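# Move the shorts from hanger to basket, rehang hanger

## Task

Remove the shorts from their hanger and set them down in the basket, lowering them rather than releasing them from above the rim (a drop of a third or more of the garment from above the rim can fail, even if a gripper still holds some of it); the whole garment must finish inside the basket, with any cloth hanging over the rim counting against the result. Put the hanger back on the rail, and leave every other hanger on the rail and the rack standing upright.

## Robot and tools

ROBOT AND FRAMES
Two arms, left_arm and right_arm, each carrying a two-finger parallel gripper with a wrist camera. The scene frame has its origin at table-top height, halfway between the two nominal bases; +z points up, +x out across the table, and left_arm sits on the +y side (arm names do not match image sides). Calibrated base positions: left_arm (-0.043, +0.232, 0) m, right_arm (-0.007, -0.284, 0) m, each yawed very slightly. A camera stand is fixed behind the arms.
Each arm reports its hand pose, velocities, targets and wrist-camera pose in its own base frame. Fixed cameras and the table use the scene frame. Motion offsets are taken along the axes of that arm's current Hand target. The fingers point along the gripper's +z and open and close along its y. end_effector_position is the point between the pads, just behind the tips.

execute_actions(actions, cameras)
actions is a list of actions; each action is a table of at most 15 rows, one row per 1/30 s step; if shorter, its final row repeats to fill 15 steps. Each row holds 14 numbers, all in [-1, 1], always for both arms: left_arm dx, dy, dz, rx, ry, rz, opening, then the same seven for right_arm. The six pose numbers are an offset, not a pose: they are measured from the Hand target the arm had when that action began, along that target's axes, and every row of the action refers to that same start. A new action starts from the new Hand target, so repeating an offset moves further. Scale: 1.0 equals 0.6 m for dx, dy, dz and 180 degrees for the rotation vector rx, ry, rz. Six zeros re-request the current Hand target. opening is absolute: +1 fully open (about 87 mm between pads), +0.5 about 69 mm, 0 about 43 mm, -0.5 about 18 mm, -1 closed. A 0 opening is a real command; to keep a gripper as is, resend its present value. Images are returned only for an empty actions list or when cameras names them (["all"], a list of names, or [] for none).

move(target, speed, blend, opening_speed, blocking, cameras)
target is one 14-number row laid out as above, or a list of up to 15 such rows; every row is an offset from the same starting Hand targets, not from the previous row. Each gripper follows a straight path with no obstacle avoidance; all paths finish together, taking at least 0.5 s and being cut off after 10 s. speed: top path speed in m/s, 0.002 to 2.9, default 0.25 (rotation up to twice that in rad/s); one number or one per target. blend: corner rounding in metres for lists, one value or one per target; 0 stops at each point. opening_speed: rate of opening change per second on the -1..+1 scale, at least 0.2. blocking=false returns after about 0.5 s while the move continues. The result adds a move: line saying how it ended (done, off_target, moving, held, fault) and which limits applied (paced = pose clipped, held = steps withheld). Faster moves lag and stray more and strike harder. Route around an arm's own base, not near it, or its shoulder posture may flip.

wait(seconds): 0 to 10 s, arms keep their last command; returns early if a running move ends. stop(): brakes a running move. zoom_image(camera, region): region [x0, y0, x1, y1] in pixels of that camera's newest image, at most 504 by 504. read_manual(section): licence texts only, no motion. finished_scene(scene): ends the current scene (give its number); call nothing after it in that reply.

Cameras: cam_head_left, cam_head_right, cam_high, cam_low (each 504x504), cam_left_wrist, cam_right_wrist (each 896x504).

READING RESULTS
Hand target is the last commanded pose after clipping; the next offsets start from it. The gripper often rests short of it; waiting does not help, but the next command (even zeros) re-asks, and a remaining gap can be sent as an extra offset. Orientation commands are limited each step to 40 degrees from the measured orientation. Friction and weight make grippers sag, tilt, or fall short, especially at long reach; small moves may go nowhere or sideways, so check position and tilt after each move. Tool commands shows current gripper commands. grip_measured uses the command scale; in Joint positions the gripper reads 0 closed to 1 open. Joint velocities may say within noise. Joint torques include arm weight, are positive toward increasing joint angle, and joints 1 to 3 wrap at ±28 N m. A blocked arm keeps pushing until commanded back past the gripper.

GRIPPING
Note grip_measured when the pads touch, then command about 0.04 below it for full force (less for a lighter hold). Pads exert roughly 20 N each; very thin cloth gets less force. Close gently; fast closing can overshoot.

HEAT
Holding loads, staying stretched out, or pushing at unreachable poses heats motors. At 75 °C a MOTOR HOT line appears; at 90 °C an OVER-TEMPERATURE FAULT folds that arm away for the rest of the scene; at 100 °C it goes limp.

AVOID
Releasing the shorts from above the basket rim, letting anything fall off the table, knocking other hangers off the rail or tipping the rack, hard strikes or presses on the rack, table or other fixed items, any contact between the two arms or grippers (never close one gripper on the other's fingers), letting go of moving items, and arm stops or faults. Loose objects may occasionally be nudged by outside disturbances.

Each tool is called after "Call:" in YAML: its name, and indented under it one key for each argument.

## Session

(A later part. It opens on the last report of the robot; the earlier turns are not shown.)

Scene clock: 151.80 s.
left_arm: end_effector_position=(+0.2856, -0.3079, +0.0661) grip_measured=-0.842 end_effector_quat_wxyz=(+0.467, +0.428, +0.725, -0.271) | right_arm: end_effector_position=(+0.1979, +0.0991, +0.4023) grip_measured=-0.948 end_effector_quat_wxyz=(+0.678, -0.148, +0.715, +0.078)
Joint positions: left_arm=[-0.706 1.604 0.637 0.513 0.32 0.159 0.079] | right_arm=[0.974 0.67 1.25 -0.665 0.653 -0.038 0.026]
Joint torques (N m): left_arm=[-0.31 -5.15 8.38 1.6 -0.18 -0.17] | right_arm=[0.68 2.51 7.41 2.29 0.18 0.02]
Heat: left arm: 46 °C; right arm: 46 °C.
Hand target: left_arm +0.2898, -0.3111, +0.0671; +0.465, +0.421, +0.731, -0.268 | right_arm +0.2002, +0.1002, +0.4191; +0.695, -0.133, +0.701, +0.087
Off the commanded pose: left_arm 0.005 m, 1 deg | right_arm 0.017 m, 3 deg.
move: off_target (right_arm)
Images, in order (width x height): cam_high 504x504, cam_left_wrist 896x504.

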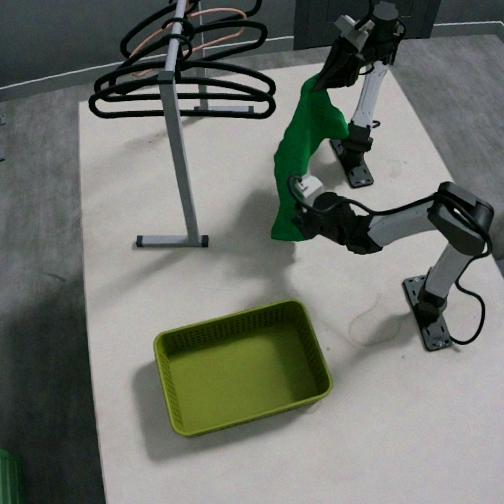

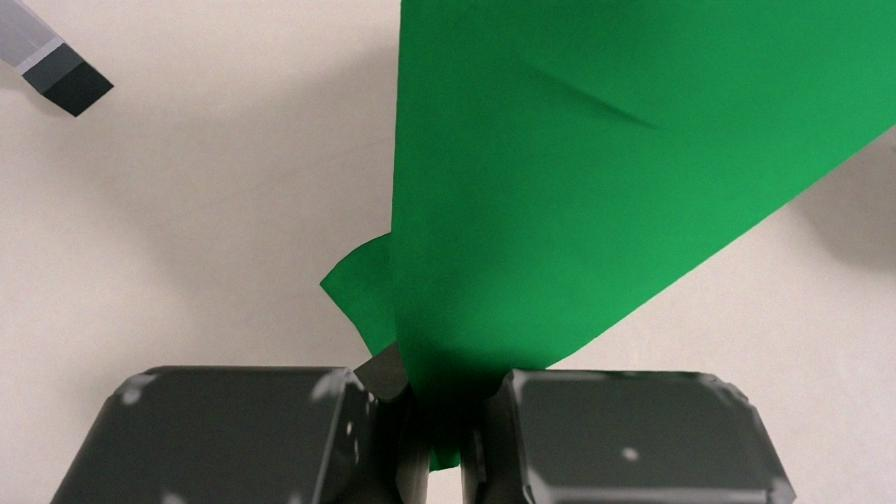

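Call:
move:
  target:
    - [-0.18,0.09,-0.218,0,0,0,-1,-0.07,0.043,0.014,0,0,0,-1]
    - [-0.318,0.322,-0.433,-0.137,0.05,-0.096,-1,-0.1,0.217,0.176,-0.08,0,0,-1]
    - [-0.312,0.663,-0.5625,-0.274,0.1,-0.192,-1,-0.05,0.511,0.503,-0.15,0.03,0,-1]
  speed: 0.18
  blend: [0.04,0.04,0]
  cameras: ["all"]

Scene clock: 177.50 s.
left_arm: end_effector_position=(+0.5149, +0.0813, +0.3682) grip_measured=-0.842 end_effector_quat_wxyz=(+0.502, +0.004, +0.865, +0.013) | right_arm: end_effector_position=(+0.3907, +0.4852, +0.4215) grip_measured=-0.948 end_effector_quat_wxyz=(+0.631, -0.291, +0.676, +0.245)
Joint positions: left_arm=[0.199 2.177 2.839 -1.187 0.153 0.119 0.079] | right_arm=[0.94 2.314 2.844 -0.614 0.162 -0.023 0.026]
Joint torques (N m): left_arm=[0.13 -9.33 7.58 2.02 -0.18 -0.2] | right_arm=[-0.36 -9.61 8.16 1.97 -0.12 0.19]
Heat: left arm: 46 °C; right arm: 48 °C.
Hand target: left_arm +0.5209, +0.0842, +0.3793; +0.383, +0.000, +0.924, +0.000 | right_arm +0.3924, +0.4862, +0.4245; +0.611, -0.296, +0.693, +0.242
Off the commanded pose: left_arm 0.013 m, 15 deg | right_arm 0.004 m, 3 deg.
elbow stopped short (left arm): the move would have taken joint 3 (elbow) straighter than the controller allows.
elbow stopped short (right arm): the move would have taken joint 3 (elbow) straighter than the controller allows.
move: off_target (left_arm, right_arm)

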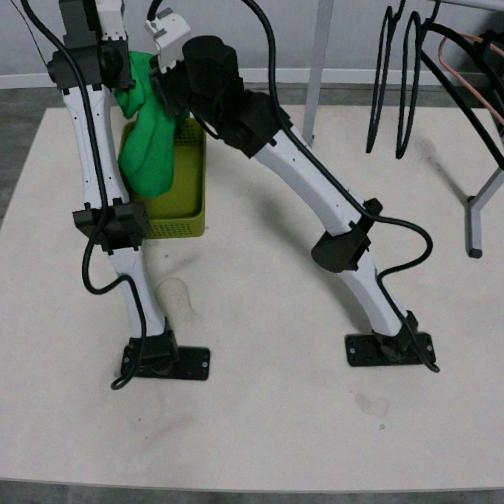

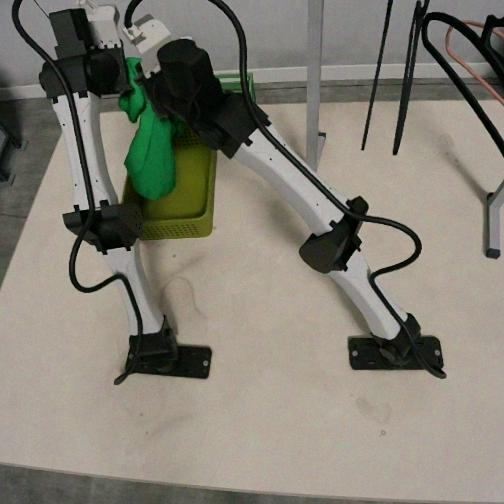

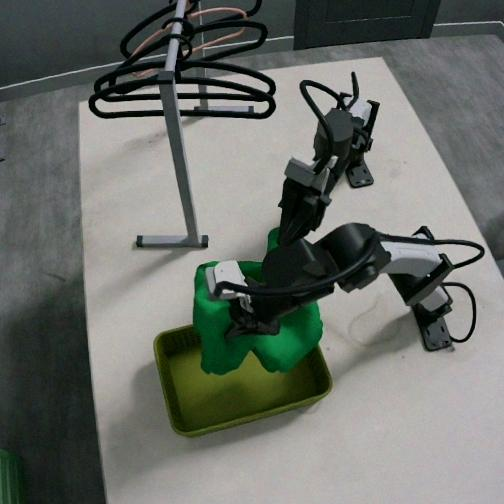

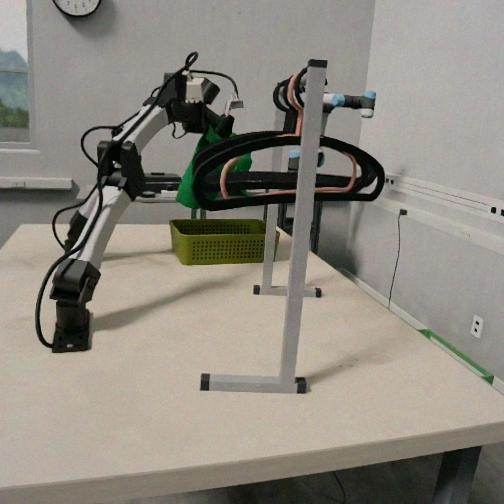

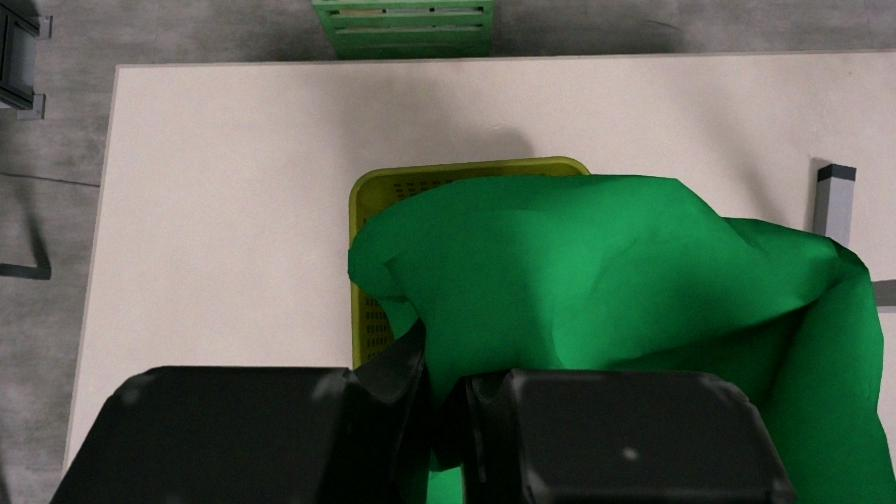

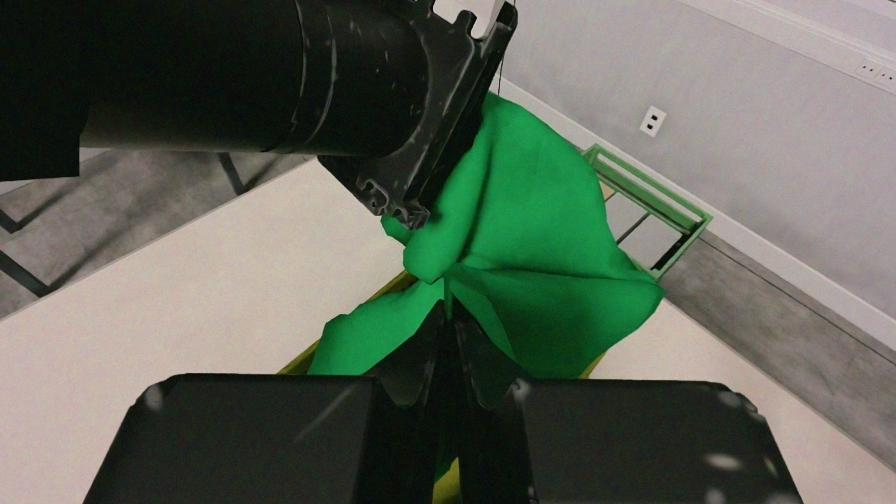

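Call:
move:
  target: [0.236,0.022,0.253,0,0,0,-1,0.341,0.005,0.035,0,0.2,0,-1]
  speed: 0.13
  cameras: ["all"]

Scene clock: 188.60 s.
left_arm: end_effector_position=(+0.5253, +0.0932, +0.1778) grip_measured=-0.842 end_effector_quat_wxyz=(+0.381, -0.003, +0.924, -0.003) | right_arm: end_effector_position=(+0.3877, +0.4787, +0.2219) grip_measured=-0.948 end_effector_quat_wxyz=(+0.415, -0.353, +0.824, +0.156)
Joint positions: left_arm=[0.215 2.043 1.946 -0.704 0.153 0.145 0.079] | right_arm=[0.922 2.508 2.843 -0.992 0.126 0.052 0.026]
Joint torques (N m): left_arm=[0.72 -10.14 6.2 1.74 -0.01 0.1] | right_arm=[-0.35 -10.69 8.91 1.7 -0.06 0.2]
Heat: left arm: 47 °C; right arm: 49 °C.
Hand target: left_arm +0.5282, +0.0972, +0.1718; +0.383, +0.000, +0.924, +0.000 | right_arm +0.3893, +0.4797, +0.2189; +0.368, -0.356, +0.848, +0.139
Off the commanded pose: left_arm 0.008 m, 0 deg | right_arm 0.004 m, 6 deg.
elbow stopped short (right arm): the move would have taken joint 3 (elbow) straighter than the controller allows.
move: off_target (right_arm)

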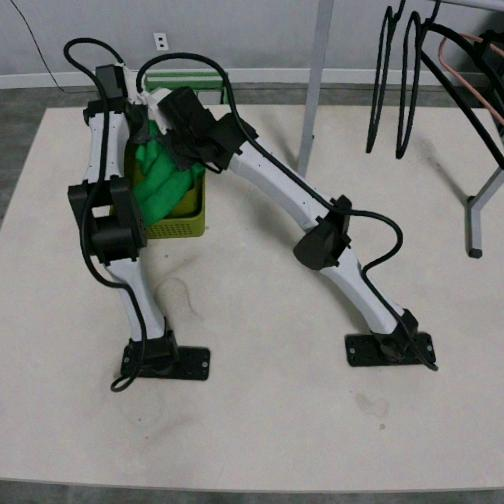

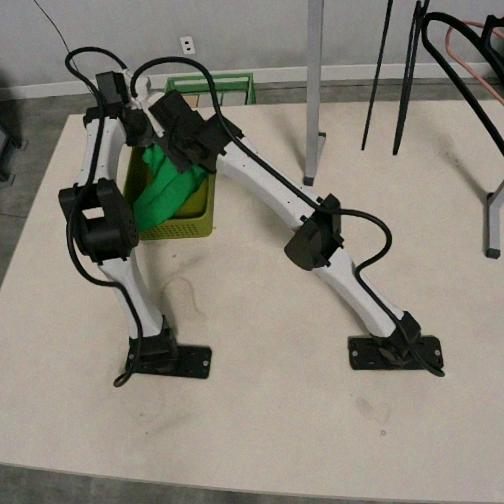

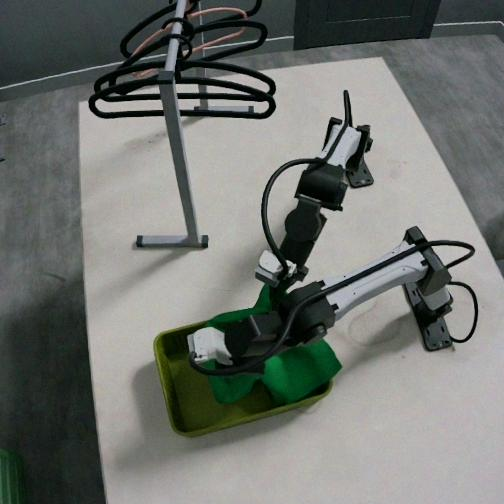

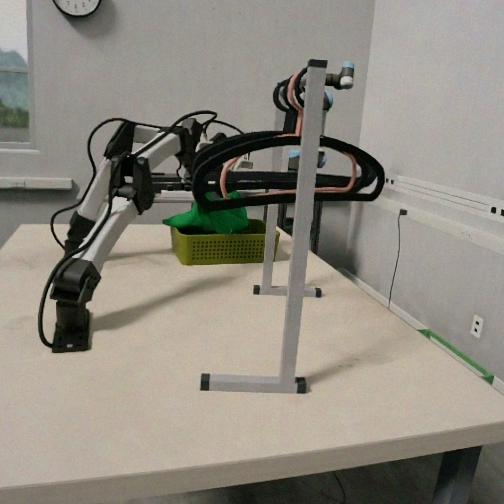

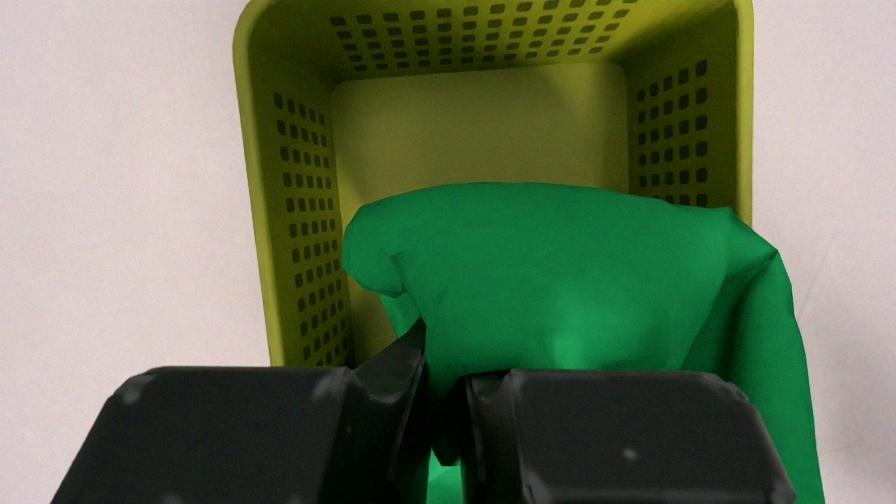

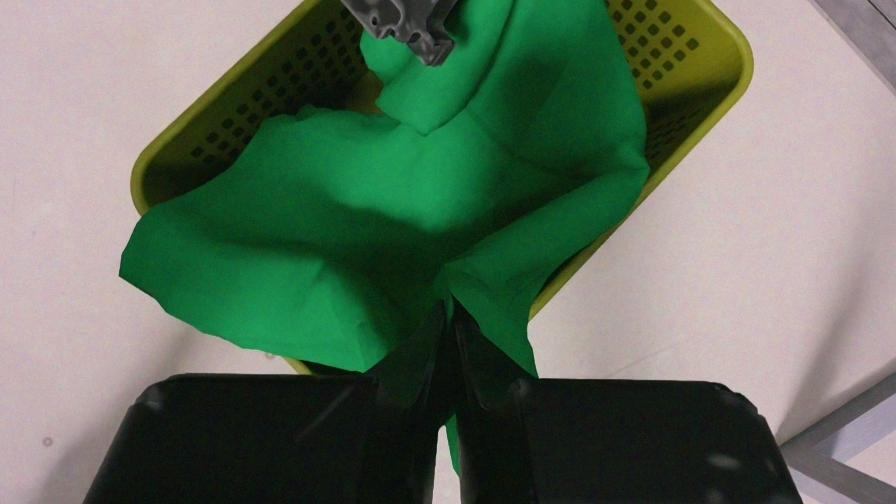

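Call:
move:
  target:
    - [-0.147,0.025,0.046,0,0,0,-1,-0.121,-0.05,0.017,0,-0.19,0,-1]
    - [-0.047,0.025,0.146,0,0,0,-1,-0.042,-0.047,0.092,0,-0.17,0,-1]
  speed: 0.15
  blend: [0.02,0]
  cameras: ["cam_high","cam_low","cam_head_left","cam_left_wrist","cam_right_wrist"]

Scene clock: 197.90 s.
left_arm: end_effector_position=(+0.6093, +0.1115, +0.1100) grip_measured=-0.842 end_effector_quat_wxyz=(+0.364, -0.005, +0.931, -0.006) | right_arm: end_effector_position=(+0.4476, +0.4987, +0.1883) grip_measured=-0.948 end_effector_quat_wxyz=(+0.566, -0.308, +0.733, +0.219)
Joint positions: left_arm=[0.215 2.547 2.551 -0.842 0.153 0.145 0.079] | right_arm=[0.864 2.269 1.944 0.057 0.093 -0.003 0.026]
Joint torques (N m): left_arm=[0.1 -17.39 5.61 1.62 -0.05 0.05] | right_arm=[-0.31 -12.64 7.72 2.27 -0.11 0.06]
Heat: left arm: 47 °C; right arm: 49 °C.
Hand target: left_arm +0.6102, +0.1121, +0.1300; +0.383, +0.000, +0.924, +0.000 | right_arm +0.4501, +0.5000, +0.1998; +0.578, -0.307, +0.721, +0.228
Off the commanded pose: left_arm 0.020 m, 2 deg | right_arm 0.012 m, 2 deg.
elbow stopped short (left arm): the move would have taken joint 3 (elbow) straighter than the controller allows.
move: off_target (left_arm, right_arm)
Images, in order (width x height): cam_head_left 504x504, cam_high 504x504, cam_low 504x504, cam_left_wrist 896x504, cam_right_wrist 896x504.

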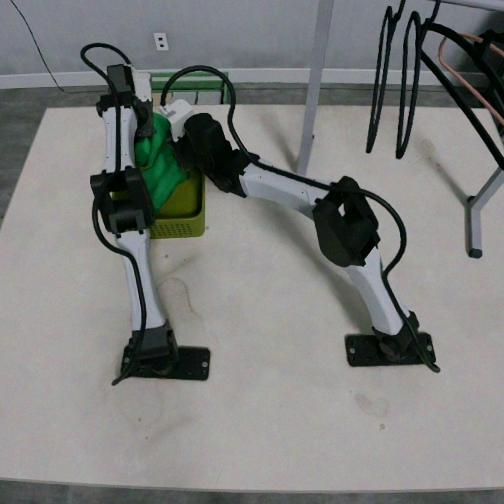

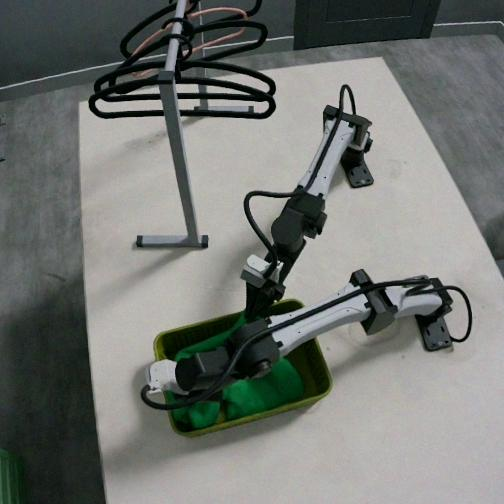

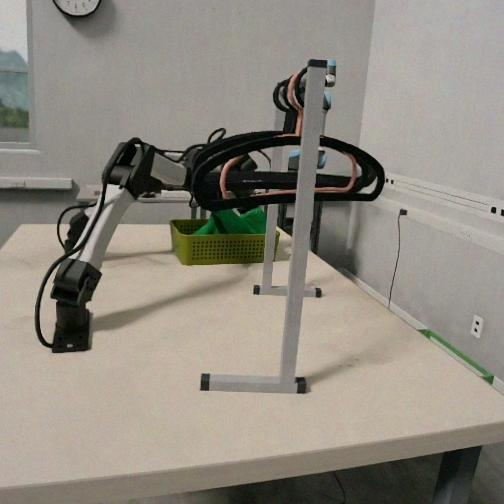

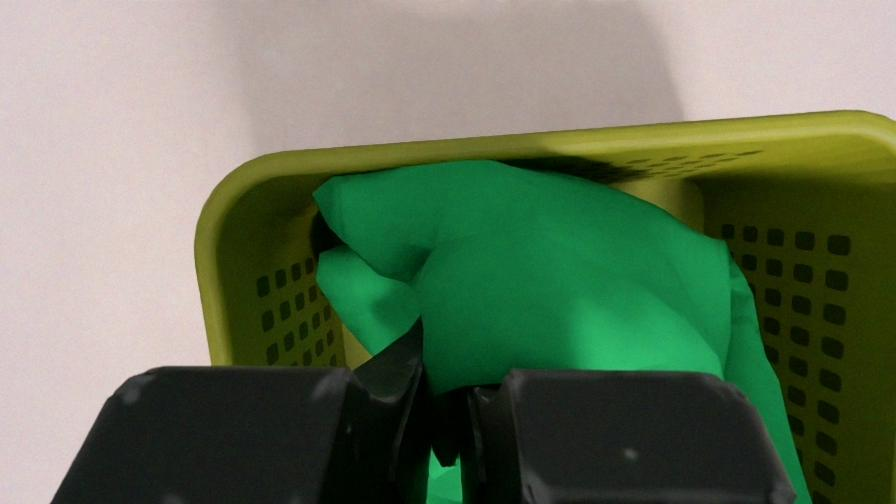

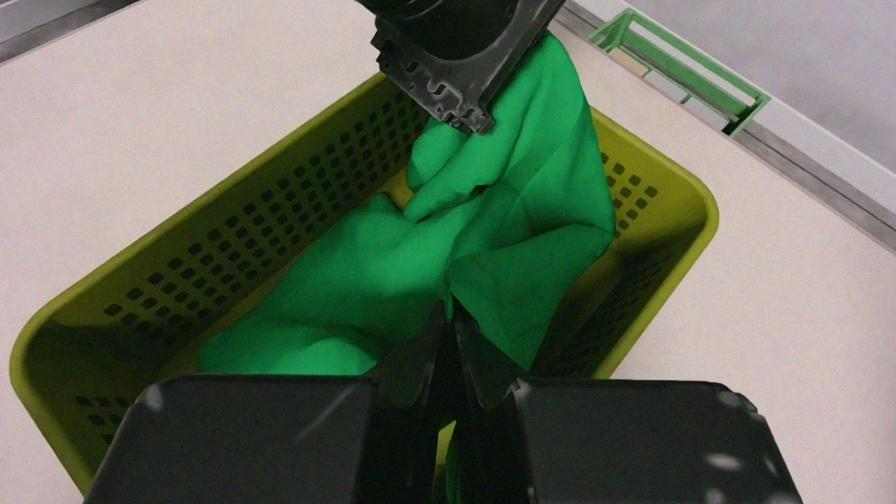

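Call:
move:
  target:
    - [0.041,0,0.03,0,0,0,-1,0.066,0.037,0.042,0,0,0,-1]
    - [0.041,0,0.03,0,0,0,-0.2,0.066,0.037,0.042,0,0,0,-0.4]
  speed: 0.1
  opening_speed: 1.2
  cameras: ["cam_high","cam_low","cam_left_wrist","cam_right_wrist"]

Scene clock: 206.47 s.
left_arm: end_effector_position=(+0.6062, +0.1108, +0.0803) grip_measured=-0.200 end_effector_quat_wxyz=(+0.368, -0.005, +0.930, -0.006) | right_arm: end_effector_position=(+0.4468, +0.5207, +0.1587) grip_measured=-0.400 end_effector_quat_wxyz=(+0.576, -0.308, +0.722, +0.226)
Joint positions: left_arm=[0.215 2.472 2.288 -0.647 0.153 0.145 0.4] | right_arm=[0.89 2.351 1.937 0.177 0.108 -0.003 0.3]
Joint torques (N m): left_arm=[0.27 -17.26 5.81 1.56 -0.03 0.06] | right_arm=[0.81 -10.93 8.69 2.11 0.11 0.14]
Heat: left arm: 54 °C; right arm: 52 °C.
Hand target: left_arm +0.6055, +0.1121, +0.0997; +0.383, +0.000, +0.924, +0.000 | right_arm +0.4462, +0.5258, +0.1548; +0.578, -0.307, +0.721, +0.228
Off the commanded pose: left_arm 0.020 m, 2 deg | right_arm 0.006 m, 0 deg.
move: off_target (left_arm); target 2's new opening was sent with left_arm's hand 0.020 m and 2 deg from that target
Images, in order (width x height): cam_high 504x504, cam_low 504x504, cam_left_wrist 896x504, cam_right_wrist 896x504.

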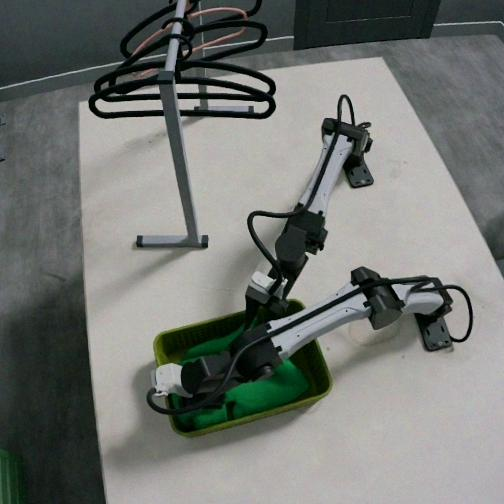

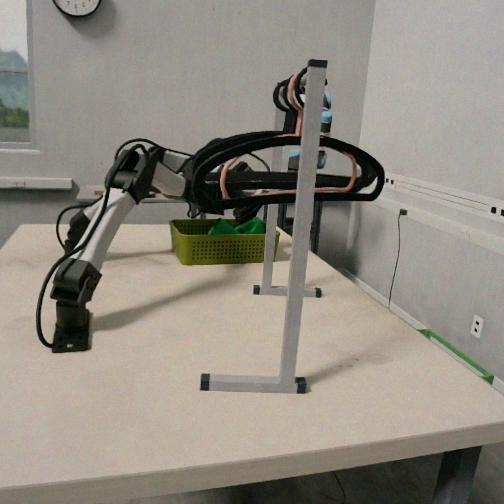

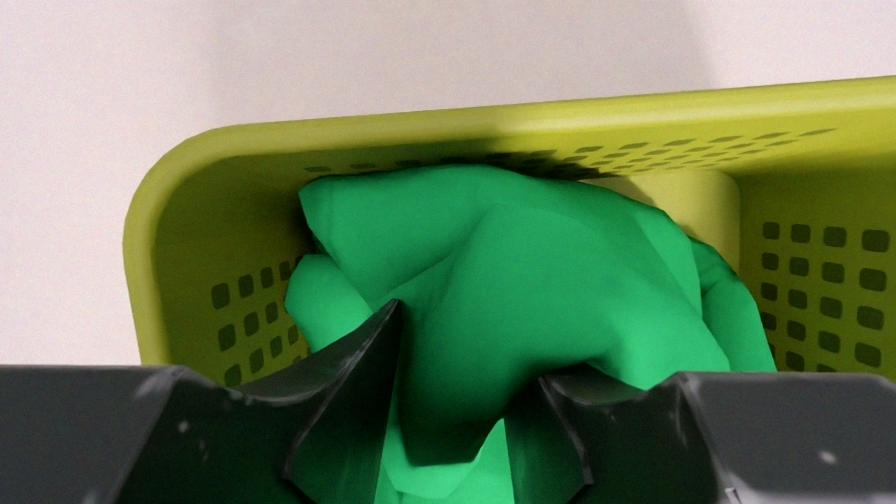

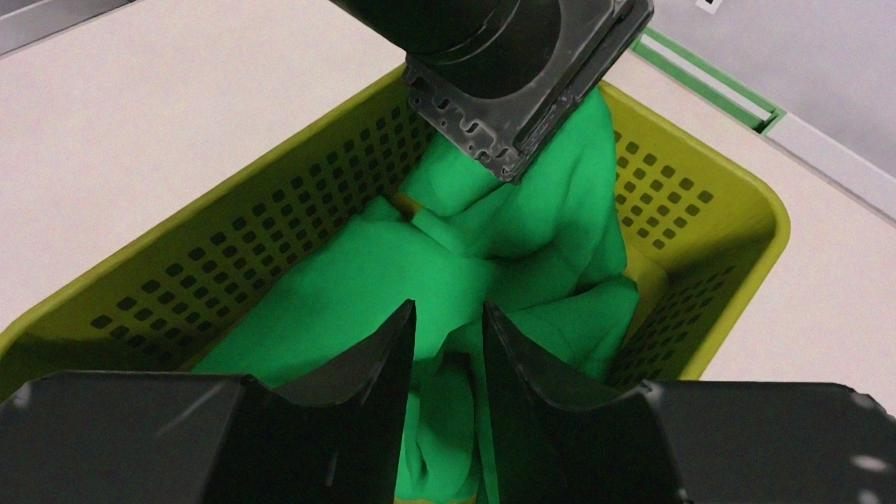

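Call:
move:
  target:
    - [0,0,-0.08,0,0,0,0.1,-0.12,0,-0.05,0,0,0,-0.4]
    - [-0.1,0,-0.33,0,0,0,0.1,-0.15,0,-0.3,0,0,0,-0.4]
  speed: 0.15
  blend: [0.02,0]
  cameras: ["all"]

Scene clock: 214.10 s.
left_arm: end_effector_position=(+0.5076, +0.1115, +0.2847) grip_measured=+0.100 end_effector_quat_wxyz=(+0.390, -0.007, +0.921, +0.004) | right_arm: end_effector_position=(+0.3394, +0.4226, +0.2803) grip_measured=-0.400 end_effector_quat_wxyz=(+0.579, -0.311, +0.718, +0.229)
Joint positions: left_arm=[0.261 2.266 2.781 -1.301 0.173 0.174 0.55] | right_arm=[0.944 1.714 1.482 0.003 0.155 0.003 0.3]
Joint torques (N m): left_arm=[0.61 -9.7 7.76 1.36 0.11 0.12] | right_arm=[0.76 -9.48 7.17 1.84 0.17 0.2]
Heat: left arm: 56 °C; right arm: 55 °C.
Hand target: left_arm +0.5078, +0.1123, +0.2822; +0.383, +0.000, +0.924, +0.000 | right_arm +0.3344, +0.4187, +0.2832; +0.578, -0.307, +0.721, +0.228
Off the commanded pose: left_arm 0.003 m, 1 deg | right_arm 0.007 m, 1 deg.
move: done

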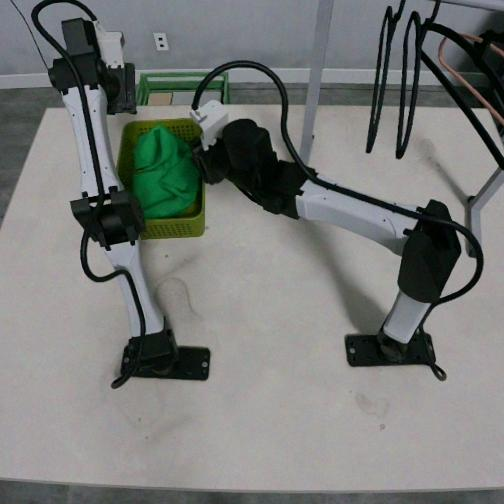

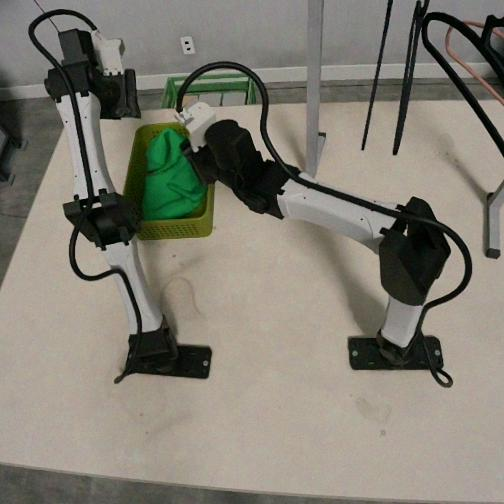

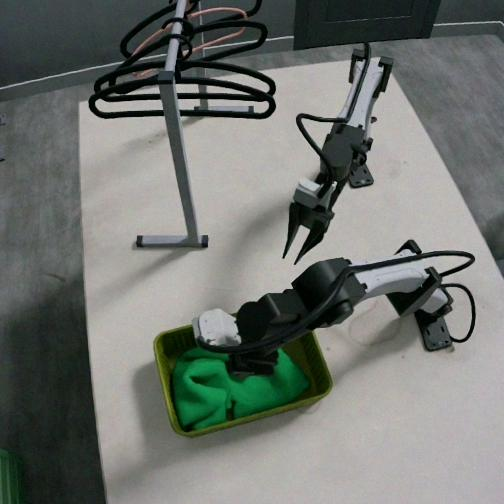

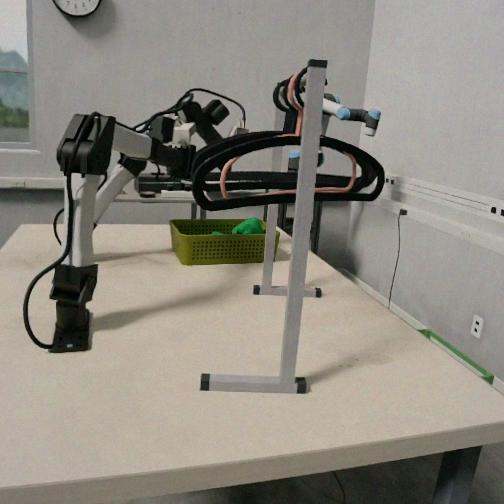

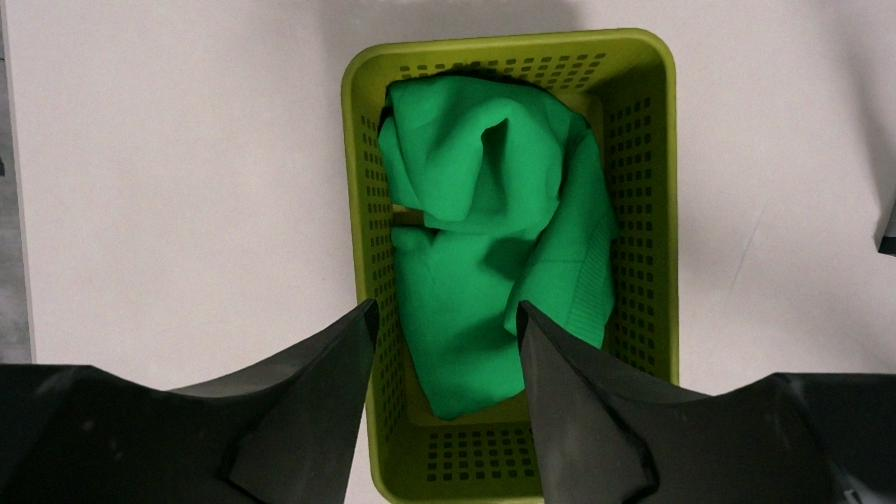

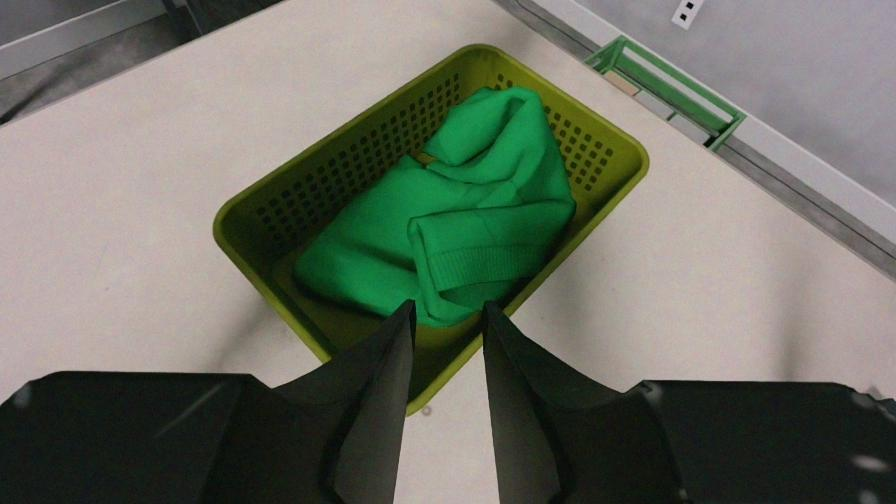

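Call:
finished_scene:
  scene: 2

The scene is finished: the task was done.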